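# Sort tangled wires into bins by colour

## Task

Separate the tangled wires so that each colour goes into its own bin and no wire stays hooked on or twisted around a wire of a different colour. Every wire has to lie on the floor of its bin. An end or loop may poke over the rim, but it must not droop outside by more than about a finger's width, and it must not reach into a bin that holds another colour. The task fails if any part of a wire ends up hanging over the table edge, and it can fail if two wires are tugged or squeezed hard against each other.

## Robot and tools

Robot: two arms, left_arm and right_arm, each ending in a two-finger gripper. The fingers point along the gripper's +z axis and spread along its y axis. The reported hand point sits between the finger pads, roughly 1 cm short of the tips.

Frames: the scene frame has its origin at table-top height, midway between the nominal arm bases, with +z up, +x reaching out over the table and left_arm on the +y side. Image left and right do not match arm names. Calibrated bases: left_arm at (+0.003, +0.258, 0) m, yawed slightly (quat_wxyz +1.000, 0, 0, -0.011); right_arm at (+0.043, -0.291, 0) m (quat_wxyz +1.000, 0, 0, +0.015). Hand positions, velocities, targets and wrist-camera poses are in each arm's own base frame. Fixed cameras and the table use the scene frame.

Row layout (shared by execute_actions and move): 14 numbers, left_arm's seven then right_arm's seven, each in the order dx, dy, dz, rx, ry, rz, opening. Both arms always need their seven numbers. dx, dy, dz, rx, ry, rz are offsets, not poses, along that arm's base axes, measured from the arm's Hand target as it stood when the action or move began; 1.0 equals 0.6 m for translation or 180 degrees for rotation, range -1 to 1. rx, ry, rz form one rotation vector, turned about the Hand target position. A translation longer than 1.0 is shortened along its direction. Opening is absolute, not an offset: +1 fully open (0.094 m), -1 shut. A 0 in the opening slot closes to mid-range, so repeat an arm's current opening to leave it alone. Six zeros for an arm re-request its current Hand target.

execute_actions: actions is a list of actions; each action is a list of up to 15 rows, one per 1/30 s control step. A short action repeats its final row until 15 steps pass. Every row in an action counts from the same starting Hand target, and each new action restarts from the updated target, so the same offset sent twice moves twice. cameras: list of names, ["all"], or []; unspecified gives all images only when actions is empty. An unknown camera name voids the call.

move: target is one 14-number row or a list of up to 15 rows; all rows are offsets from the Hand targets at the move's start, not from the previous row. speed: top path speed in m/s, 0.002 to 2.9, default 0.25 (rotation capped at twice that in rad/s); one value or one per target. blend: corner rounding in metres for lists; 0 stops at each point. opening_speed: rate of finger travel per second on the -1..+1 scale, at least 0.2; use it to close gently. grip_force: per-pad limit in newtons, 10 to 50, one value or one per arm; it persists and slows closing when low. blocking=false returns after about 0.5 s while the move continues. The whole move is capped at 10 s. The move: line reports the ending (done, off_target, moving, held, fault) and limits (paced = pose clipped, held = steps withheld). Paths are straight and do not avoid obstacles or the other arm.

wait: seconds 0 to 10; arms keep their last command. stop: brakes a running move. zoom_image: camera (cam_high, cam_low, cam_left_wrist, cam_right_wrist) and region [x0, y0, x1, y1] in pixels from the top-left, at most 504 each way; only cameras in the latest images. finished_scene: scene is the current scene number, 1 or 2; irreversible.

Cameras: cam_high and cam_low are 896x504 fixed views; cam_left_wrist and cam_right_wrist are 672x504 fisheye views carried on the hands and may lag while moving.

Reading results: end_effector_position (m) and end_effector_quat_wxyz per arm; Hand target is the last commanded pose after clipping, and the base for the next offsets. Grippers often rest a few centimetres short due to friction and weight; that is not contact. Resend the gap as an offset if needed. grip_measured uses the opening scale and reads slightly wide when empty; it tracks the command even when squeezing, so it does not reveal touch. Release by commanding well above it. Joint positions end with the opening in metres; torques are in the same joint order and include gravity. Commanded orientation is clipped to 40 degrees from the measured one per step.

Joint limits (rad): waist -2.618 to 3.054, shoulder 0 to 3.142, elbow 0 to 3.142 (straight 2.901), wrist pitch and yaw ±1.571, wrist roll ±2.094.

Avoid: any wire drooping off the table edge or dropped from height; yanking two wires against each other; fast moves into contact or targets far past a contact; arms, grippers or wrist cameras touching each other, or one gripper shutting on the other's fingers; paths close to an arm's own base; long stretched-out holds or pushes against unreachable poses (MOTOR HOT at 75 °C, fold fault at 90 °C). Loose items may be nudged unexpectedly; check the result before ending.

Each tool is called after "Emit:" as name([rows], argument=value, ...), one row to a line, values as JSON.

## Session

Emit:
execute_actions(actions=[])

Scene clock: 0.00 s.
left_arm: end_effector_position=(+0.3953, +0.0235, +0.1087) grip_measured=+1.000 end_effector_quat_wxyz=(+0.591, -0.047, +0.804, -0.041) | right_arm: end_effector_position=(+0.3936, +0.0043, +0.1077) grip_measured=+1.000 end_effector_quat_wxyz=(+0.596, +0.005, +0.802, +0.028)
Joint positions: left_arm=[0.109 1.503 0.356 0.843 0.115 -0.093 0.094] | right_arm=[-0.017 1.506 0.335 0.879 -0.056 0.037 0.094]
Joint velocities: within noise
Joint torques (N m): no reading
Heat: left arm: 28 °C; right arm: 28 °C.
Hand target: left_arm +0.3985, +0.0238, +0.1183; +0.603, -0.046, +0.796, -0.041 | right_arm +0.3971, +0.0042, +0.1174; +0.608, +0.004, +0.794, +0.028
Tool commands: left_gripper/opening=+1.0 right_gripper/opening=+1.0

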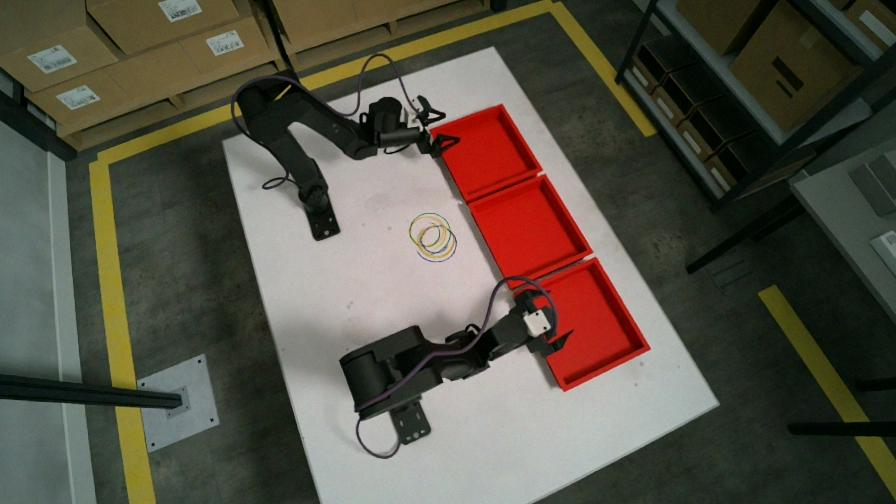

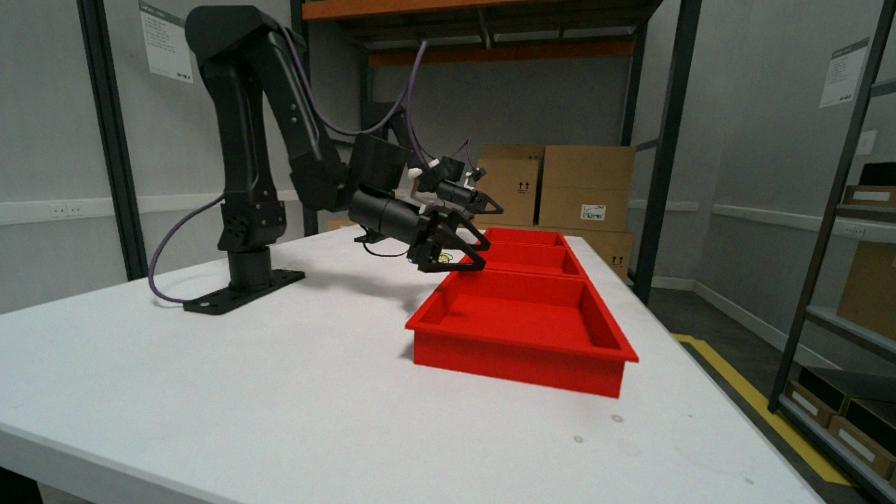

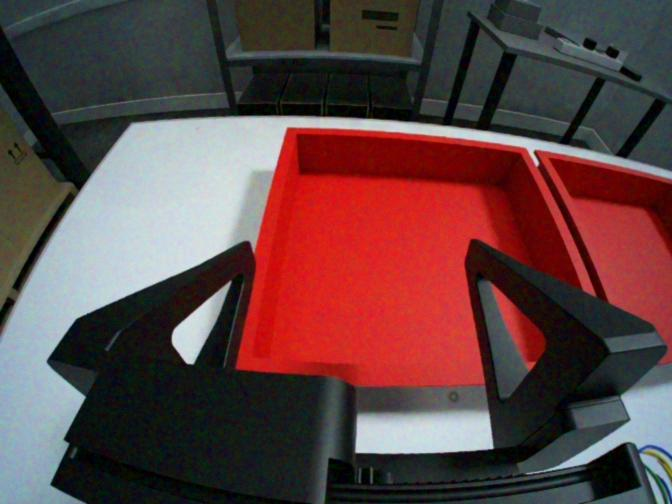

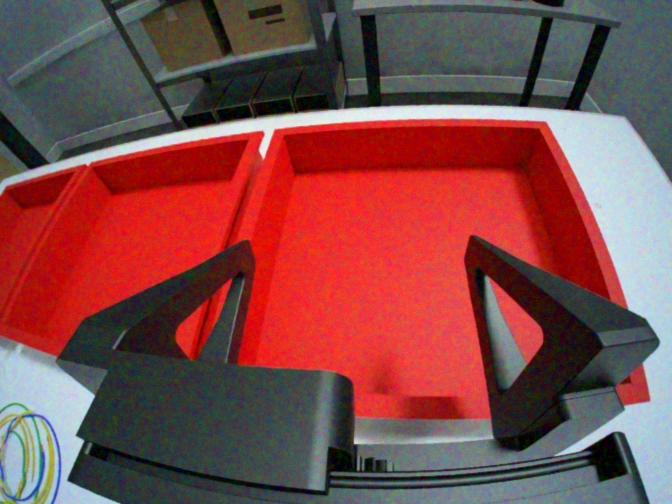

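Emit:
zoom_image(camera="cam_high", region=[390, 200, 480, 275])

Emit:
zoom_image(camera="cam_right_wrist", region=[0, 380, 90, 504])

Scaled by 5.600.

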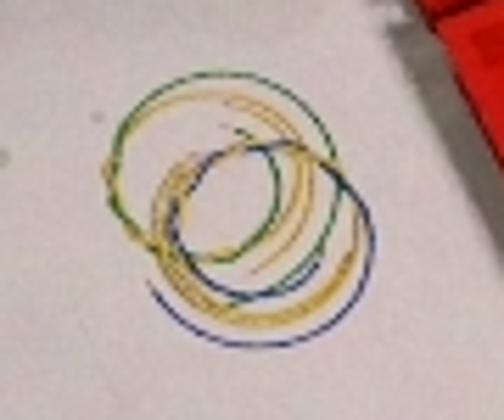

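Scaled by 4.065 from the camera's 672x504 image, which has a finer 960x720 frame.

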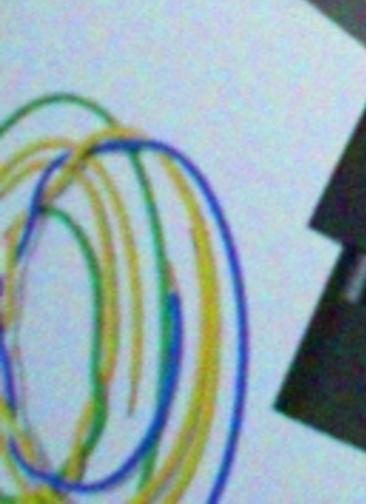

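Emit:
move(target=[-0.261, -0.32, 0.06, 0.0715, 0.103, -0.206, 1, 0, 0, 0, 0, 0, 0, 1], cameras=["cam_high", "cam_left_wrist"])

Scene clock: 3.33 s.
left_arm: end_effector_position=(+0.2376, -0.1648, +0.1383) grip_measured=+1.000 end_effector_quat_wxyz=(+0.413, +0.273, +0.859, -0.130) | right_arm: end_effector_position=(+0.3935, +0.0043, +0.1076) grip_measured=+1.000 end_effector_quat_wxyz=(+0.596, +0.005, +0.802, +0.028)
Joint positions: left_arm=[-0.607 0.832 0.518 -0.362 0.005 0.007 0.094] | right_arm=[-0.017 1.506 0.335 0.879 -0.056 0.037 0.094]
Joint torques (N m): left_arm=[-0.44 -0.65 9.43 1.35 -0.03 -0.11] | right_arm=[0.03 -4.08 6.46 1.68 0.02 0.01]
Heat: left arm: 28 °C; right arm: 28 °C.
Hand target: left_arm +0.2419, -0.1683, +0.1541; +0.426, +0.269, +0.853, -0.134 | right_arm +0.3971, +0.0042, +0.1174; +0.608, +0.004, +0.793, +0.028
Off the commanded pose: left_arm 0.017 m, 2 deg | right_arm 0.010 m, 2 deg.
move: off_target (left_arm)
camera_calibration:
cam_left_wrist: T_world_to_cam=[[-0.562118, -0.821346, -0.0970241, 0.0190146], [-0.795016, 0.568947, -0.210355, 0.317076], [0.227976, -0.0411086, -0.972799, 0.192437], [0, 0, 0, 1]] pos_world=[0.218898, -0.156871, 0.255746]
Images, in order (width x height): cam_high 896x504, cam_left_wrist 672x504.

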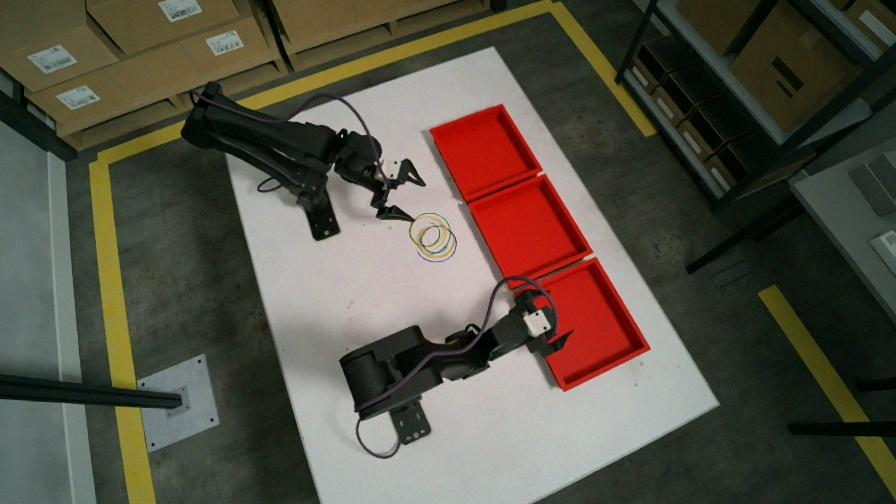

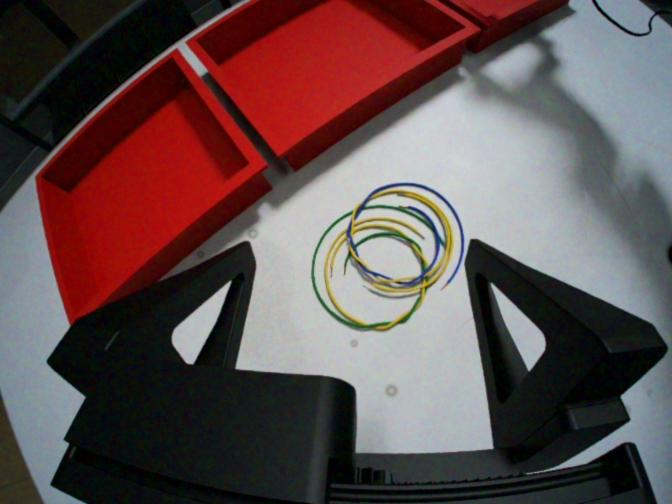

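Emit:
zoom_image(camera="cam_left_wrist", region=[300, 170, 480, 340])

Emit:
zoom_image(camera="cam_left_wrist", region=[300, 175, 390, 260])

Emit:
zoom_image(camera="cam_left_wrist", region=[380, 175, 470, 260])

Emit:
zoom_image(camera="cam_left_wrist", region=[300, 250, 390, 335])

Emit:
zoom_image(camera="cam_left_wrist", region=[380, 240, 470, 325])

Scaled by 2.800 from the camera's 672x504 image, which has a finer 960x720 frame.

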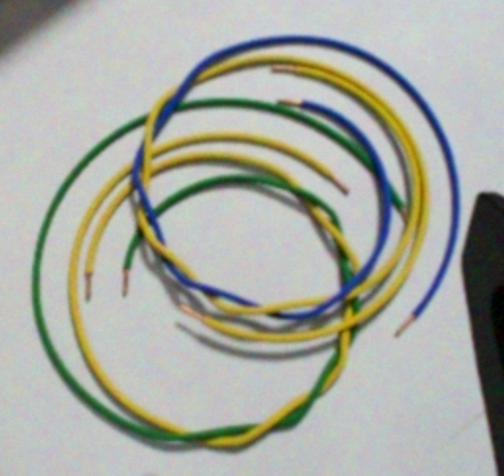

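Scaled by 5.600 from the camera's 672x504 image, which has a finer 960x720 frame.

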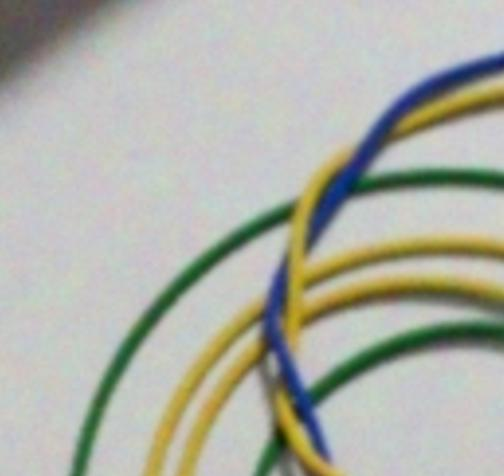

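Scaled by 5.600 from the camera's 672x504 image, which has a finer 960x720 frame.

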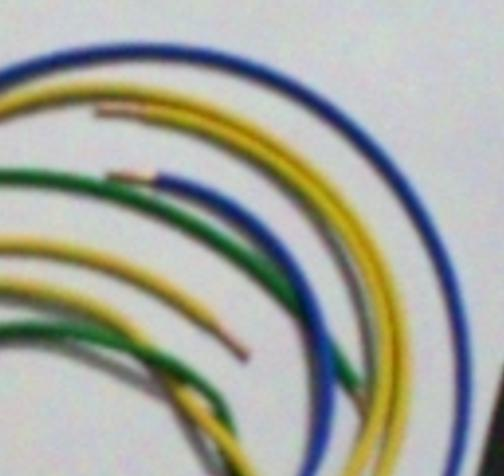

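Scaled by 5.600 from the camera's 672x504 image, which has a finer 960x720 frame.

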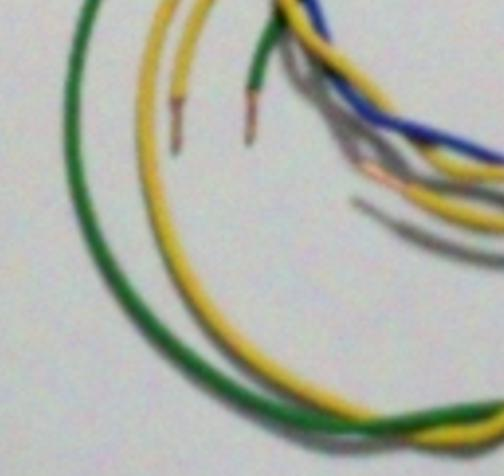

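Scaled by 5.600 from the camera's 672x504 image, which has a finer 960x720 frame.

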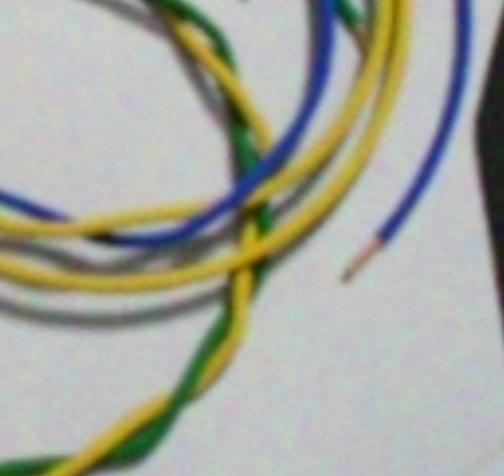

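Emit:
move(target=[-0.063, -0.118, -0.082, 0.1008, 0.0819, -0.1754, -0.4, 0, 0, 0, 0, 0, 0, 1], cameras=["cam_left_wrist"])

Scene clock: 9.83 s.
left_arm: end_effector_position=(+0.2015, -0.2311, +0.0943) grip_measured=-0.397 end_effector_quat_wxyz=(+0.208, +0.527, +0.813, -0.134) | right_arm: end_effector_position=(+0.3935, +0.0043, +0.1076) grip_measured=+1.000 end_effector_quat_wxyz=(+0.596, +0.005, +0.802, +0.028)
Joint positions: left_arm=[-0.746 1.295 0.826 -0.636 0.189 0.359 0.028] | right_arm=[-0.017 1.506 0.335 0.879 -0.056 0.037 0.094]
Joint torques (N m): left_arm=[-0.38 -3.21 8.81 0.77 0.22 0.07] | right_arm=[0.05 -4.03 6.46 1.69 0.01 0.01]
Heat: left arm: 30 °C; right arm: 28 °C.
Hand target: left_arm +0.2041, -0.2391, +0.1050; +0.216, +0.533, +0.806, -0.143 | right_arm +0.3971, +0.0042, +0.1174; +0.608, +0.004, +0.793, +0.028
Off the commanded pose: left_arm 0.014 m, 2 deg | right_arm 0.010 m, 2 deg.
move: off_target (left_arm)
camera_calibration:
cam_left_wrist: T_world_to_cam=[[-0.917757, -0.385933, -0.0936957, 0.111954], [-0.396887, 0.89975, 0.18147, 0.276083], [0.0142676, 0.203732, -0.978923, 0.255457], [0, 0, 0, 1]] pos_world=[0.208675, -0.257244, 0.210461]
Images, in order (width x height): cam_left_wrist 672x504.

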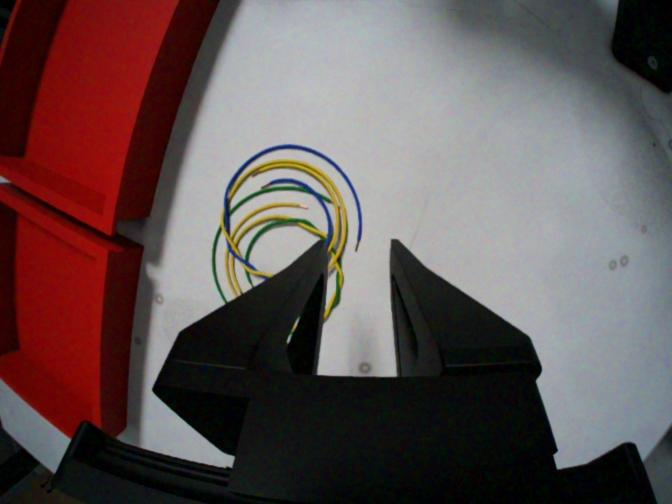

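Emit:
zoom_image(camera="cam_left_wrist", region=[200, 130, 400, 330])

Scaled by 2.520 from the camera's 672x504 image, which has a finer 960x720 frame.

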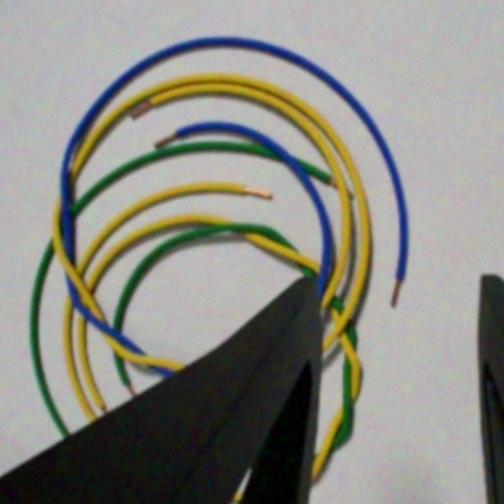

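Emit:
move(target=[0.002, -0.001, -0.1, 0, 0, 0, -0.5, 0, 0, 0, 0, 0, 0, 1], speed=0.12, cameras=["cam_left_wrist"])

Emit:
zoom_image(camera="cam_left_wrist", region=[200, 130, 400, 330])

Scene clock: 11.53 s.
left_arm: end_effector_position=(+0.2058, -0.2354, +0.0467) grip_measured=-0.497 end_effector_quat_wxyz=(+0.211, +0.528, +0.811, -0.135) | right_arm: end_effector_position=(+0.3935, +0.0043, +0.1076) grip_measured=+1.000 end_effector_quat_wxyz=(+0.596, +0.005, +0.802, +0.028)
Joint positions: left_arm=[-0.746 1.388 0.691 -0.401 0.19 0.362 0.024] | right_arm=[-0.017 1.506 0.335 0.879 -0.056 0.037 0.094]
Joint torques (N m): left_arm=[-0.25 -3.54 4.71 1.19 0.23 0.09] | right_arm=[0.03 -4.1 6.49 1.68 0.02 0.01]
Heat: left arm: 30 °C; right arm: 28 °C.
Hand target: left_arm +0.2054, -0.2397, +0.0451; +0.216, +0.533, +0.806, -0.143 | right_arm +0.3971, +0.0042, +0.1174; +0.608, +0.004, +0.793, +0.028
Off the commanded pose: left_arm 0.005 m, 1 deg | right_arm 0.010 m, 2 deg.
move: done
camera_calibration:
cam_left_wrist: T_world_to_cam=[[-0.918412, -0.383524, -0.0971044, 0.110795], [-0.395096, 0.901823, 0.174967, 0.290724], [0.0204668, 0.199058, -0.979774, 0.207263], [0, 0, 0, 1]] pos_world=[0.212378, -0.260947, 0.162962]
Images, in order (width x height): cam_left_wrist 672x504.

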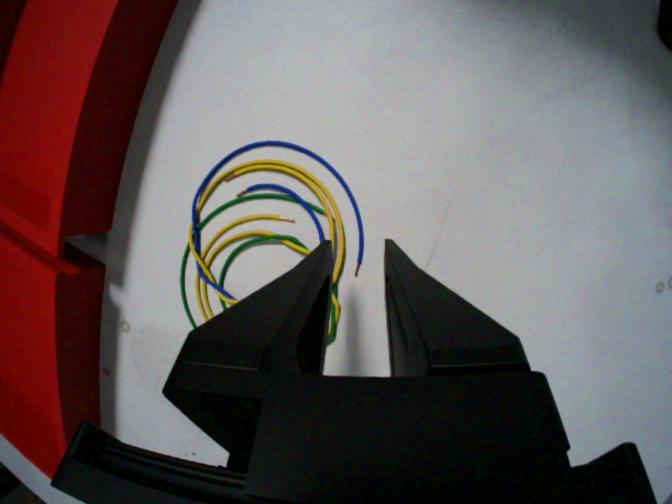

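Scaled by 2.520 from the camera's 672x504 image, which has a finer 960x720 frame.

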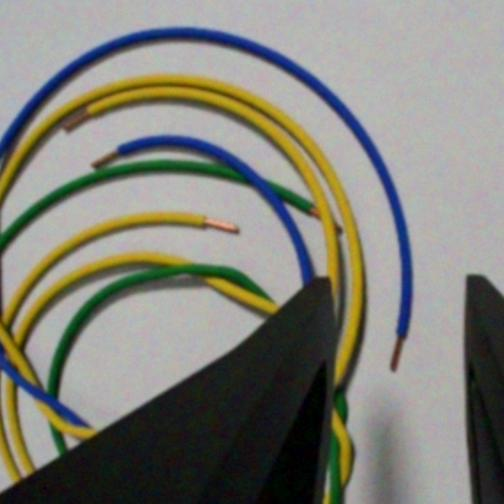

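Emit:
move(target=[-0.006, 0.008, -0.033, 0, 0, 0, -0.86, 0, 0, 0, 0, 0, 0, 1], speed=0.1, cameras=["cam_left_wrist"])

Emit:
zoom_image(camera="cam_left_wrist", region=[280, 160, 440, 320])

Scene clock: 12.97 s.
left_arm: end_effector_position=(+0.2017, -0.2319, +0.0271) grip_measured=-0.857 end_effector_quat_wxyz=(+0.211, +0.530, +0.810, -0.136) | right_arm: end_effector_position=(+0.3935, +0.0043, +0.1076) grip_measured=+1.000 end_effector_quat_wxyz=(+0.596, +0.005, +0.802, +0.028)
Joint positions: left_arm=[-0.746 1.411 0.621 -0.307 0.192 0.365 0.007] | right_arm=[-0.017 1.506 0.335 0.879 -0.056 0.037 0.094]
Joint torques (N m): left_arm=[0.13 -3.49 4.41 1.21 0.24 0.09] | right_arm=[0.01 -4.11 6.52 1.67 0.02 0.01]
Heat: left arm: 30 °C; right arm: 28 °C.
Hand target: left_arm +0.2017, -0.2349, +0.0253; +0.216, +0.533, +0.806, -0.143 | right_arm +0.3971, +0.0042, +0.1174; +0.608, +0.004, +0.793, +0.028
Off the commanded pose: left_arm 0.003 m, 1 deg | right_arm 0.010 m, 2 deg.
move: done
camera_calibration:
cam_left_wrist: T_world_to_cam=[[-0.919789, -0.380114, -0.0974757, 0.107372], [-0.391809, 0.903367, 0.174397, 0.289144], [0.0217654, 0.198601, -0.979839, 0.187094], [0, 0, 0, 1]] pos_world=[0.207976, -0.257546, 0.143363]
Images, in order (width x height): cam_left_wrist 672x504.

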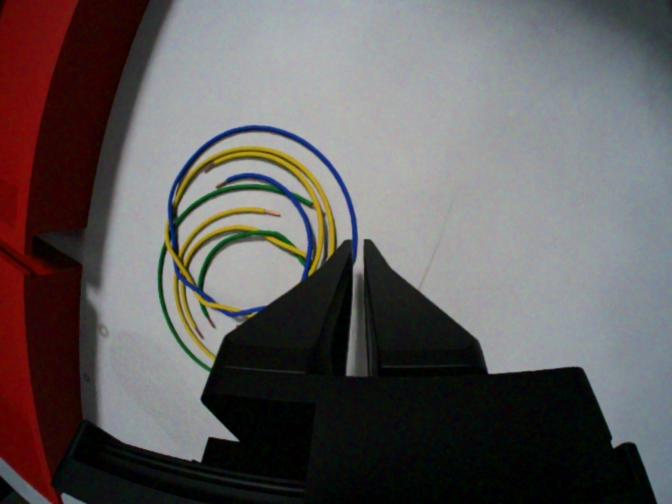

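Scaled by 3.150 from the camera's 672x504 image, which has a finer 960x720 frame.

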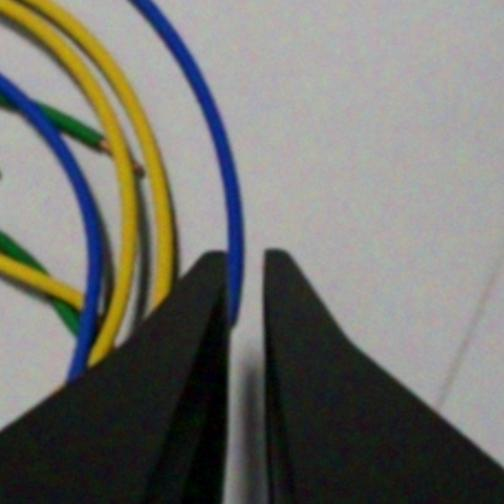

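Emit:
move(target=[0, 0.0067, -0.025, 0, 0, 0, -0.86, 0, 0, 0, 0, 0, 0, 1], speed=0.06, cameras=["cam_left_wrist"])

Emit:
zoom_image(camera="cam_left_wrist", region=[280, 160, 440, 320])

Scene clock: 14.27 s.
left_arm: end_effector_position=(+0.2012, -0.2289, +0.0121) grip_measured=-0.857 end_effector_quat_wxyz=(+0.211, +0.531, +0.809, -0.136) | right_arm: end_effector_position=(+0.3935, +0.0043, +0.1076) grip_measured=+1.000 end_effector_quat_wxyz=(+0.596, +0.005, +0.802, +0.028)
Joint positions: left_arm=[-0.737 1.444 0.576 -0.232 0.198 0.378 0.007] | right_arm=[-0.017 1.506 0.335 0.879 -0.056 0.037 0.094]
Joint torques (N m): left_arm=[0.47 -3.54 4.18 1.2 0.24 0.09] | right_arm=[0.03 -4.08 6.49 1.69 0.02 0]
Heat: left arm: 30 °C; right arm: 29 °C.
Hand target: left_arm +0.2018, -0.2309, +0.0102; +0.216, +0.533, +0.806, -0.143 | right_arm +0.3971, +0.0042, +0.1174; +0.608, +0.004, +0.793, +0.028
Off the commanded pose: left_arm 0.003 m, 1 deg | right_arm 0.010 m, 2 deg.
move: done
camera_calibration:
cam_left_wrist: T_world_to_cam=[[-0.921121, -0.376735, -0.0980123, 0.107702], [-0.388593, 0.904797, 0.174179, 0.288539], [0.0230618, 0.198527, -0.979824, 0.171524], [0, 0, 0, 1]] pos_world=[0.207375, -0.254546, 0.128363]
Images, in order (width x height): cam_left_wrist 672x504.

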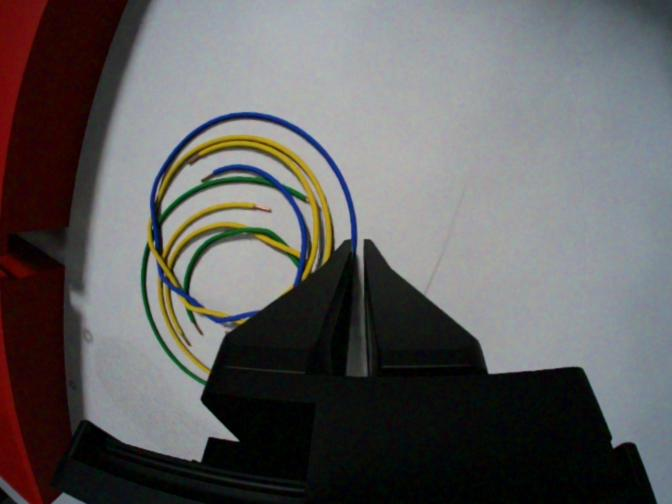

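Scaled by 3.150 from the camera's 672x504 image, which has a finer 960x720 frame.

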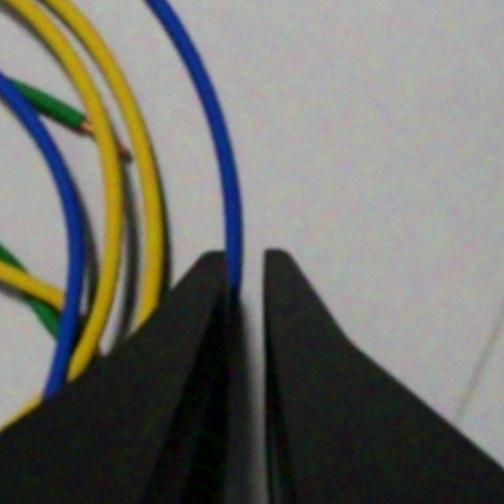

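Emit:
move(target=[0.0022, 0.0009, -0.005, 0, 0, 0, -0.86, 0, 0, 0, 0, 0, 0, 1], speed=0.05, cameras=["cam_left_wrist"])

Emit:
zoom_image(camera="cam_left_wrist", region=[280, 160, 440, 320])

Scene clock: 15.23 s.
left_arm: end_effector_position=(+0.2037, -0.2295, +0.0106) grip_measured=-0.857 end_effector_quat_wxyz=(+0.213, +0.531, +0.809, -0.136) | right_arm: end_effector_position=(+0.3935, +0.0043, +0.1076) grip_measured=+1.000 end_effector_quat_wxyz=(+0.596, +0.005, +0.802, +0.028)
Joint positions: left_arm=[-0.731 1.456 0.576 -0.217 0.2 0.383 0.007] | right_arm=[-0.017 1.506 0.335 0.879 -0.056 0.037 0.094]
Joint torques (N m): left_arm=[0.49 -3.56 3.82 1.19 0.24 0.09] | right_arm=[0.03 -4.14 6.49 1.67 0.01 0]
Heat: left arm: 30 °C; right arm: 29 °C.
Hand target: left_arm +0.2031, -0.2303, +0.0072; +0.216, +0.533, +0.806, -0.143 | right_arm +0.3971, +0.0042, +0.1174; +0.608, +0.004, +0.793, +0.028
Off the commanded pose: left_arm 0.003 m, 1 deg | right_arm 0.010 m, 2 deg.
move: done
camera_calibration:
cam_left_wrist: T_world_to_cam=[[-0.920747, -0.37718, -0.099799, 0.10946], [-0.389282, 0.905265, 0.170161, 0.290556], [0.0261634, 0.195525, -0.98035, 0.168798], [0, 0, 0, 1]] pos_world=[0.209477, -0.254748, 0.126963]
Images, in order (width x height): cam_left_wrist 672x504.

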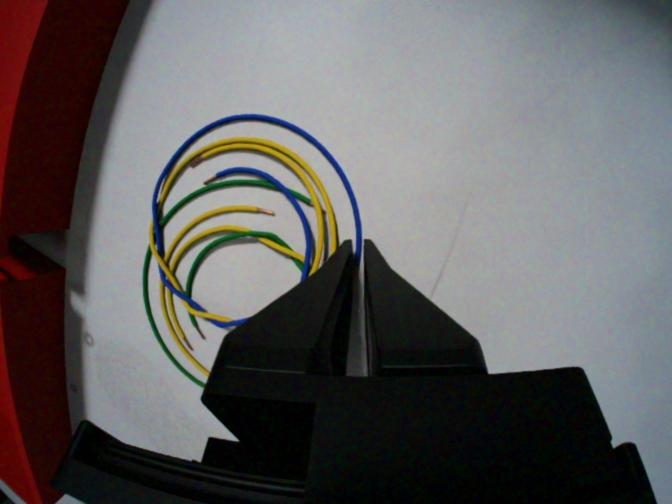

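Scaled by 3.150 from the camera's 672x504 image, which has a finer 960x720 frame.

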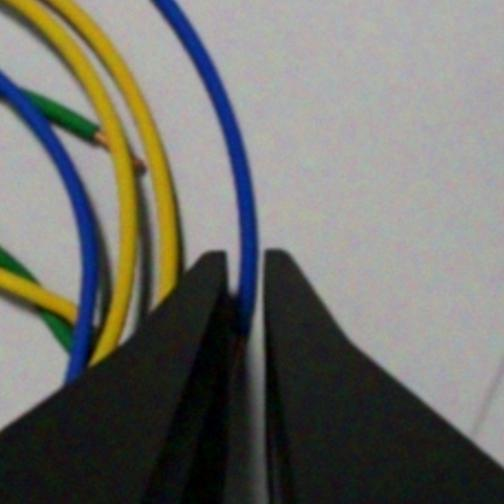

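Emit:
move(target=[0, 0, 0, 0, 0, 0, -1, 0, 0, 0, 0, 0, 0, 1], grip_force=15, cameras=["cam_left_wrist"])

Emit:
zoom_image(camera="cam_left_wrist", region=[280, 160, 440, 320])

Scene clock: 16.13 s.
left_arm: end_effector_position=(+0.2038, -0.2295, +0.0106) grip_measured=-0.962 end_effector_quat_wxyz=(+0.214, +0.531, +0.809, -0.136) | right_arm: end_effector_position=(+0.3935, +0.0043, +0.1076) grip_measured=+1.000 end_effector_quat_wxyz=(+0.596, +0.005, +0.802, +0.028)
Joint positions: left_arm=[-0.731 1.456 0.576 -0.217 0.2 0.383 0.002] | right_arm=[-0.017 1.506 0.335 0.879 -0.056 0.037 0.094]
Joint torques (N m): left_arm=[0.49 -3.56 3.82 1.2 0.24 0.09] | right_arm=[-0.01 -4.12 6.48 1.68 0.01 0]
Heat: left arm: 30 °C; right arm: 29 °C.
Hand target: left_arm +0.2031, -0.2303, +0.0072; +0.216, +0.533, +0.806, -0.143 | right_arm +0.3971, +0.0042, +0.1174; +0.608, +0.004, +0.793, +0.028
Off the commanded pose: left_arm 0.004 m, 1 deg | right_arm 0.010 m, 2 deg.
grip_force (N): 15, 15
move: done
camera_calibration:
cam_left_wrist: T_world_to_cam=[[-0.920732, -0.377177, -0.0999537, 0.10957], [-0.389298, 0.905333, 0.16976, 0.290667], [0.0264618, 0.195215, -0.980403, 0.16866], [0, 0, 0, 1]] pos_world=[0.209577, -0.254748, 0.126964]
Images, in order (width x height): cam_left_wrist 672x504.

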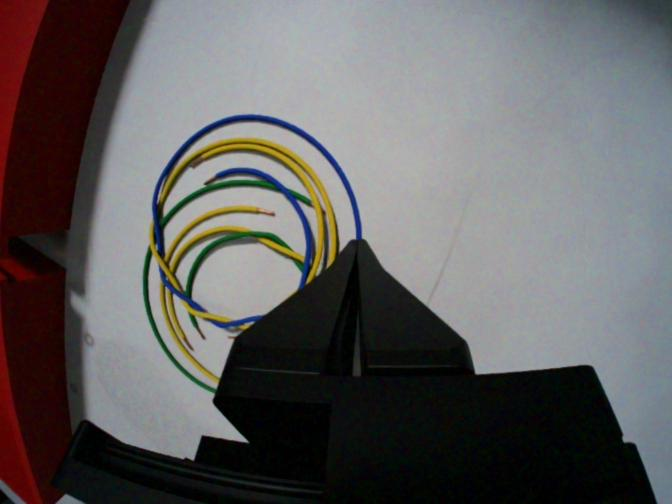

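Scaled by 3.150 from the camera's 672x504 image, which has a finer 960x720 frame.

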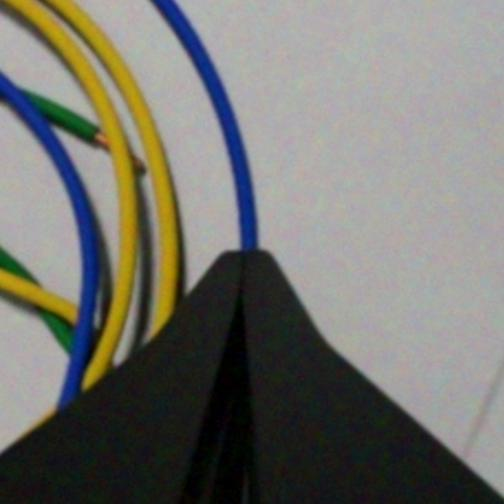

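Emit:
move(target=[0, 0, 0.1, 0, 0, 0, -1, 0, 0, 0, 0, 0, 0, 1], speed=0.08, cameras=["cam_high","cam_low","cam_left_wrist"])

Emit:
zoom_image(camera="cam_left_wrist", region=[200, 130, 400, 330])

Scene clock: 17.80 s.
left_arm: end_effector_position=(+0.1966, -0.2233, +0.0495) grip_measured=-0.963 end_effector_quat_wxyz=(+0.194, +0.532, +0.813, -0.134) | right_arm: end_effector_position=(+0.3935, +0.0043, +0.1076) grip_measured=+1.000 end_effector_quat_wxyz=(+0.596, +0.005, +0.802, +0.028)
Joint positions: left_arm=[-0.731 1.347 0.689 -0.479 0.201 0.383 0.002] | right_arm=[-0.017 1.506 0.335 0.879 -0.056 0.037 0.094]
Joint torques (N m): left_arm=[0.49 -6.02 8.1 0.73 0.24 0.09] | right_arm=[0.03 -4.08 6.46 1.69 0 0.01]
Heat: left arm: 30 °C; right arm: 29 °C.
Hand target: left_arm +0.2031, -0.2303, +0.0673; +0.216, +0.533, +0.806, -0.143 | right_arm +0.3971, +0.0042, +0.1174; +0.608, +0.004, +0.793, +0.028
Off the commanded pose: left_arm 0.020 m, 3 deg | right_arm 0.010 m, 2 deg.
grip_force (N): 15, 15
move: off_target (left_arm)
camera_calibration:
cam_left_wrist: T_world_to_cam=[[-0.923804, -0.374088, -0.0815161, 0.109579], [-0.382848, 0.900495, 0.206242, 0.271422], [-0.00374763, 0.221735, -0.9751, 0.217416], [0, 0, 0, 1]] pos_world=[0.205957, -0.251631, 0.164956]
Images, in order (width x height): cam_high 896x504, cam_low 896x504, cam_left_wrist 672x504.

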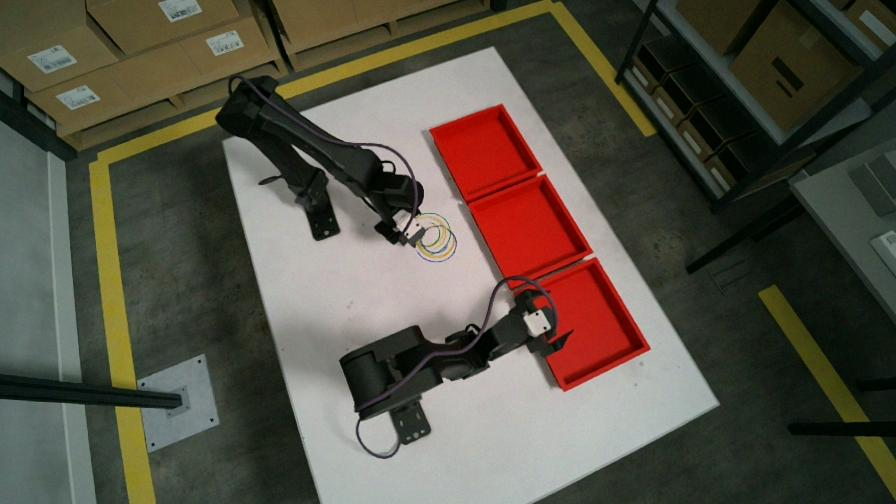

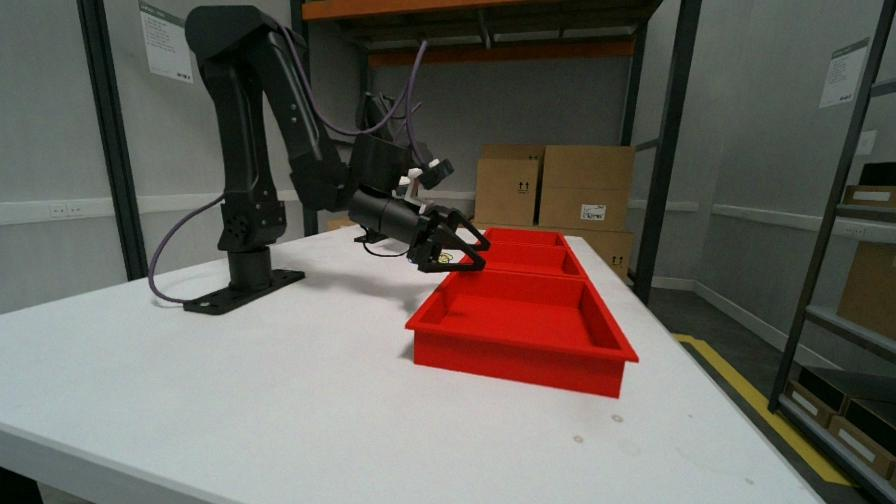

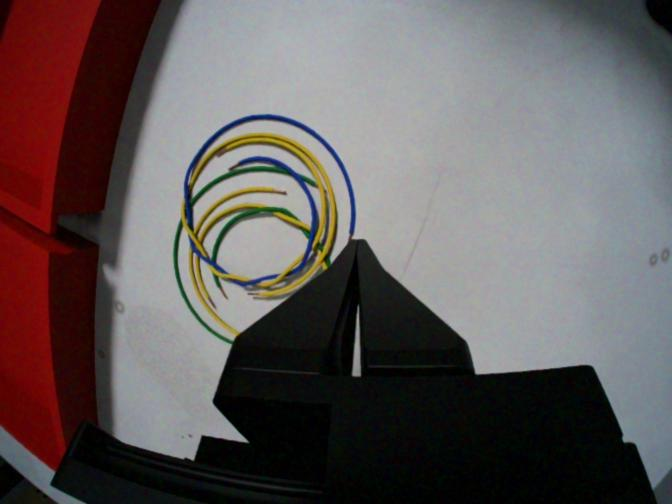

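Scaled by 2.520 from the camera's 672x504 image, which has a finer 960x720 frame.

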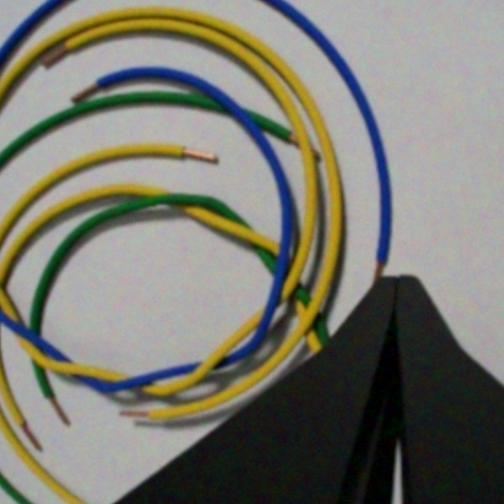

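Emit:
move(target=[0, 0, -0.075, 0, 0, 0, -0.84, 0, 0, 0, 0, 0, 0, 1], speed=0.12, grip_force=50, cameras=["cam_left_wrist"])

Emit:
zoom_image(camera="cam_left_wrist", region=[280, 160, 440, 320])

Scene clock: 19.20 s.
left_arm: end_effector_position=(+0.2016, -0.2277, +0.0233) grip_measured=-0.843 end_effector_quat_wxyz=(+0.210, +0.532, +0.809, -0.136) | right_arm: end_effector_position=(+0.3935, +0.0043, +0.1076) grip_measured=+1.000 end_effector_quat_wxyz=(+0.596, +0.005, +0.802, +0.028)
Joint positions: left_arm=[-0.731 1.412 0.605 -0.297 0.201 0.383 0.007] | right_arm=[-0.017 1.506 0.335 0.879 -0.056 0.037 0.094]
Joint torques (N m): left_arm=[0.49 -3.48 4.51 1.17 0.23 0.08] | right_arm=[-0.01 -4.05 6.45 1.69 0 0.01]
Heat: left arm: 30 °C; right arm: 29 °C.
Hand target: left_arm +0.2031, -0.2302, +0.0222; +0.216, +0.533, +0.806, -0.143 | right_arm +0.3971, +0.0042, +0.1174; +0.608, +0.004, +0.793, +0.028
Off the commanded pose: left_arm 0.003 m, 1 deg | right_arm 0.010 m, 2 deg.
move: done
camera_calibration:
cam_left_wrist: T_world_to_cam=[[-0.92168, -0.375787, -0.0963794, 0.109857], [-0.387383, 0.904903, 0.176307, 0.285393], [0.02096, 0.199835, -0.979605, 0.183024], [0, 0, 0, 1]] pos_world=[0.207973, -0.253545, 0.139562]
Images, in order (width x height): cam_left_wrist 672x504.

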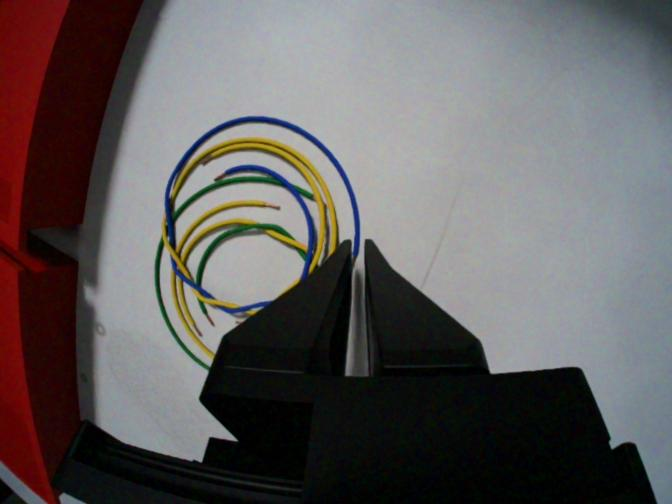

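Scaled by 3.150 from the camera's 672x504 image, which has a finer 960x720 frame.

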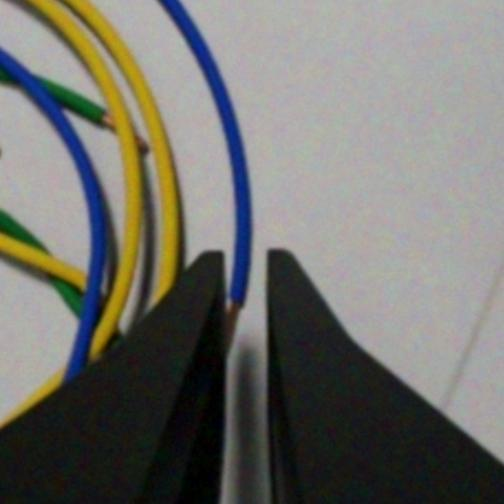

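Emit:
move(target=[0.0023, -0.0038, -0.034, 0, 0, 0, -0.84, 0, 0, 0, 0, 0, 0, 1], speed=0.05, cameras=["cam_left_wrist"])

Emit:
zoom_image(camera="cam_left_wrist", region=[280, 160, 440, 320])

Scene clock: 20.43 s.
left_arm: end_effector_position=(+0.2065, -0.2331, +0.0078) grip_measured=-0.843 end_effector_quat_wxyz=(+0.218, +0.532, +0.807, -0.139) | right_arm: end_effector_position=(+0.3935, +0.0043, +0.1076) grip_measured=+1.000 end_effector_quat_wxyz=(+0.596, +0.005, +0.802, +0.028)
Joint positions: left_arm=[-0.731 1.479 0.575 -0.182 0.206 0.384 0.007] | right_arm=[-0.017 1.506 0.335 0.879 -0.056 0.037 0.094]
Joint torques (N m): left_arm=[0.14 -3.32 3.63 1.18 0.18 0.04] | right_arm=[0.01 -4.1 6.53 1.67 0.02 0.01]
Heat: left arm: 30 °C; right arm: 29 °C.
Hand target: left_arm +0.2044, -0.2326, +0.0019; +0.216, +0.533, +0.806, -0.143 | right_arm +0.3971, +0.0042, +0.1174; +0.608, +0.004, +0.793, +0.028
Off the commanded pose: left_arm 0.006 m, 0 deg | right_arm 0.010 m, 2 deg.
move: done
camera_calibration:
cam_left_wrist: T_world_to_cam=[[-0.921386, -0.375364, -0.100742, 0.110949], [-0.387331, 0.908198, 0.158594, 0.295774], [0.0319634, 0.185147, -0.982191, 0.163001], [0, 0, 0, 1]] pos_world=[0.211579, -0.257154, 0.124368]
Images, in order (width x height): cam_left_wrist 672x504.

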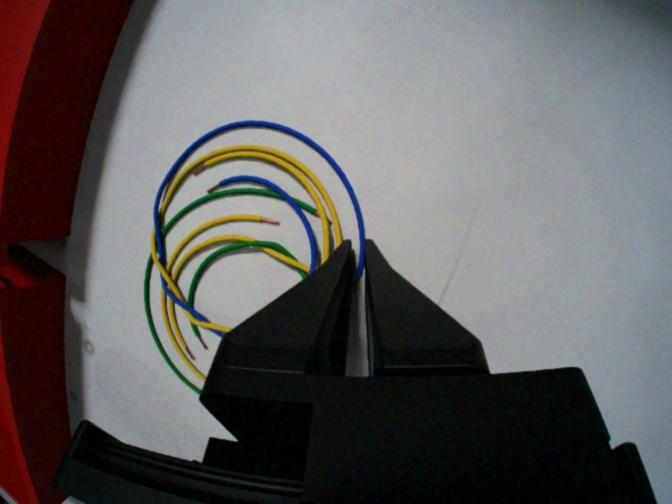

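Scaled by 3.150 from the camera's 672x504 image, which has a finer 960x720 frame.

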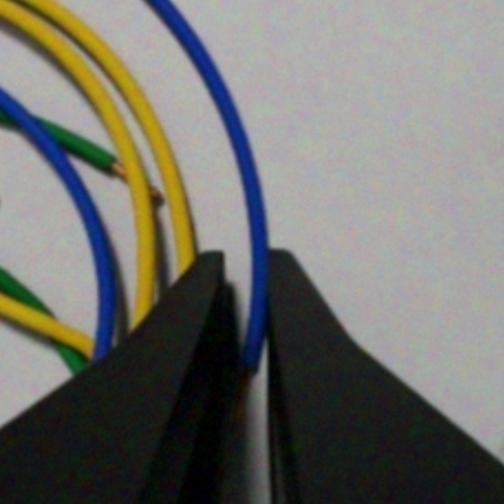

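Emit:
move(target=[0, 0, 0, 0, 0, 0, -1, 0, 0, 0, 0, 0, 0, 1], grip_force=15, cameras=["cam_left_wrist"])

Emit:
zoom_image(camera="cam_left_wrist", region=[280, 160, 440, 320])

Scene clock: 21.33 s.
left_arm: end_effector_position=(+0.2069, -0.2336, +0.0081) grip_measured=-0.935 end_effector_quat_wxyz=(+0.219, +0.532, +0.806, -0.140) | right_arm: end_effector_position=(+0.3935, +0.0043, +0.1076) grip_measured=+1.000 end_effector_quat_wxyz=(+0.596, +0.005, +0.802, +0.028)
Joint positions: left_arm=[-0.731 1.479 0.575 -0.18 0.206 0.384 0.003] | right_arm=[-0.017 1.506 0.335 0.879 -0.056 0.037 0.094]
Joint torques (N m): left_arm=[0.16 -3.32 3.62 1.16 0.17 0.04] | right_arm=[0.01 -4.05 6.5 1.68 0.02 0.02]
Heat: left arm: 30 °C; right arm: 29 °C.
Hand target: left_arm +0.2045, -0.2326, +0.0018; +0.216, +0.533, +0.806, -0.143 | right_arm +0.3971, +0.0042, +0.1174; +0.608, +0.004, +0.793, +0.028
Off the commanded pose: left_arm 0.007 m, 1 deg | right_arm 0.010 m, 2 deg.
grip_force (N): 15, 15
move: done
camera_calibration:
cam_left_wrist: T_world_to_cam=[[-0.921369, -0.375247, -0.101338, 0.111199], [-0.387238, 0.908693, 0.155961, 0.296408], [0.0335617, 0.182939, -0.982551, 0.162564], [0, 0, 0, 1]] pos_world=[0.21178, -0.257356, 0.124768]
Images, in order (width x height): cam_left_wrist 672x504.

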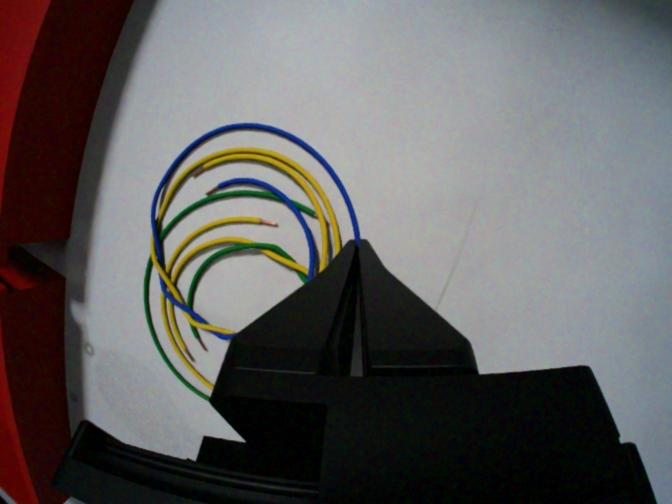

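Scaled by 3.150 from the camera's 672x504 image, which has a finer 960x720 frame.

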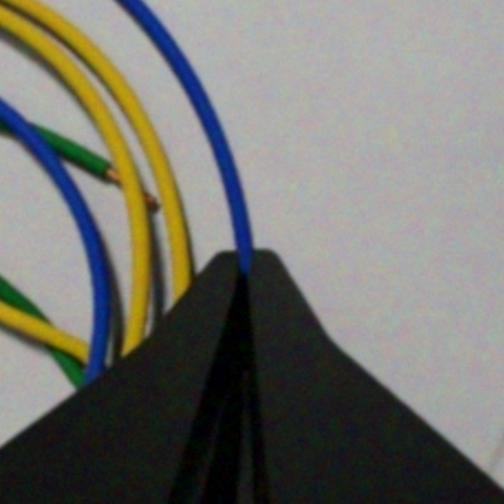

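Emit:
move(target=[0, 0, 0.09, 0, 0, 0, -1, 0, 0, 0, 0, 0, 0, 1], speed=0.08, cameras=["cam_left_wrist"])

Emit:
zoom_image(camera="cam_left_wrist", region=[200, 130, 400, 330])

Scene clock: 22.97 s.
left_arm: end_effector_position=(+0.1976, -0.2253, +0.0387) grip_measured=-0.940 end_effector_quat_wxyz=(+0.194, +0.532, +0.813, -0.136) | right_arm: end_effector_position=(+0.3935, +0.0043, +0.1076) grip_measured=+1.000 end_effector_quat_wxyz=(+0.596, +0.005, +0.802, +0.028)
Joint positions: left_arm=[-0.731 1.378 0.663 -0.422 0.206 0.384 0.003] | right_arm=[-0.017 1.506 0.335 0.879 -0.056 0.037 0.094]
Joint torques (N m): left_arm=[0.14 -6.17 7.92 0.74 0.17 0.04] | right_arm=[0.01 -4.08 6.45 1.68 0.01 0]
Heat: left arm: 30 °C; right arm: 29 °C.
Hand target: left_arm +0.2044, -0.2325, +0.0558; +0.216, +0.533, +0.806, -0.143 | right_arm +0.3971, +0.0042, +0.1174; +0.608, +0.004, +0.793, +0.028
Off the commanded pose: left_arm 0.020 m, 3 deg | right_arm 0.010 m, 2 deg.
grip_force (N): 15, 15
move: off_target (left_arm)
camera_calibration:
cam_left_wrist: T_world_to_cam=[[-0.924922, -0.37206, -0.0780468, 0.109368], [-0.380123, 0.902355, 0.203129, 0.275788], [-0.00515034, 0.217546, -0.976037, 0.206696], [0, 0, 0, 1]] pos_world=[0.207055, -0.253133, 0.154258]
Images, in order (width x height): cam_left_wrist 672x504.

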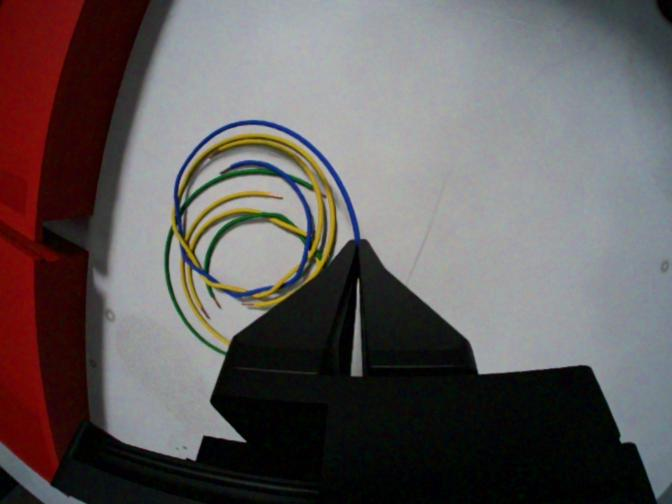

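Scaled by 2.520 from the camera's 672x504 image, which has a finer 960x720 frame.

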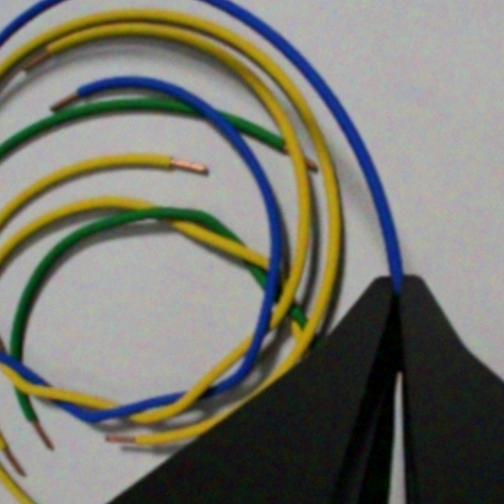

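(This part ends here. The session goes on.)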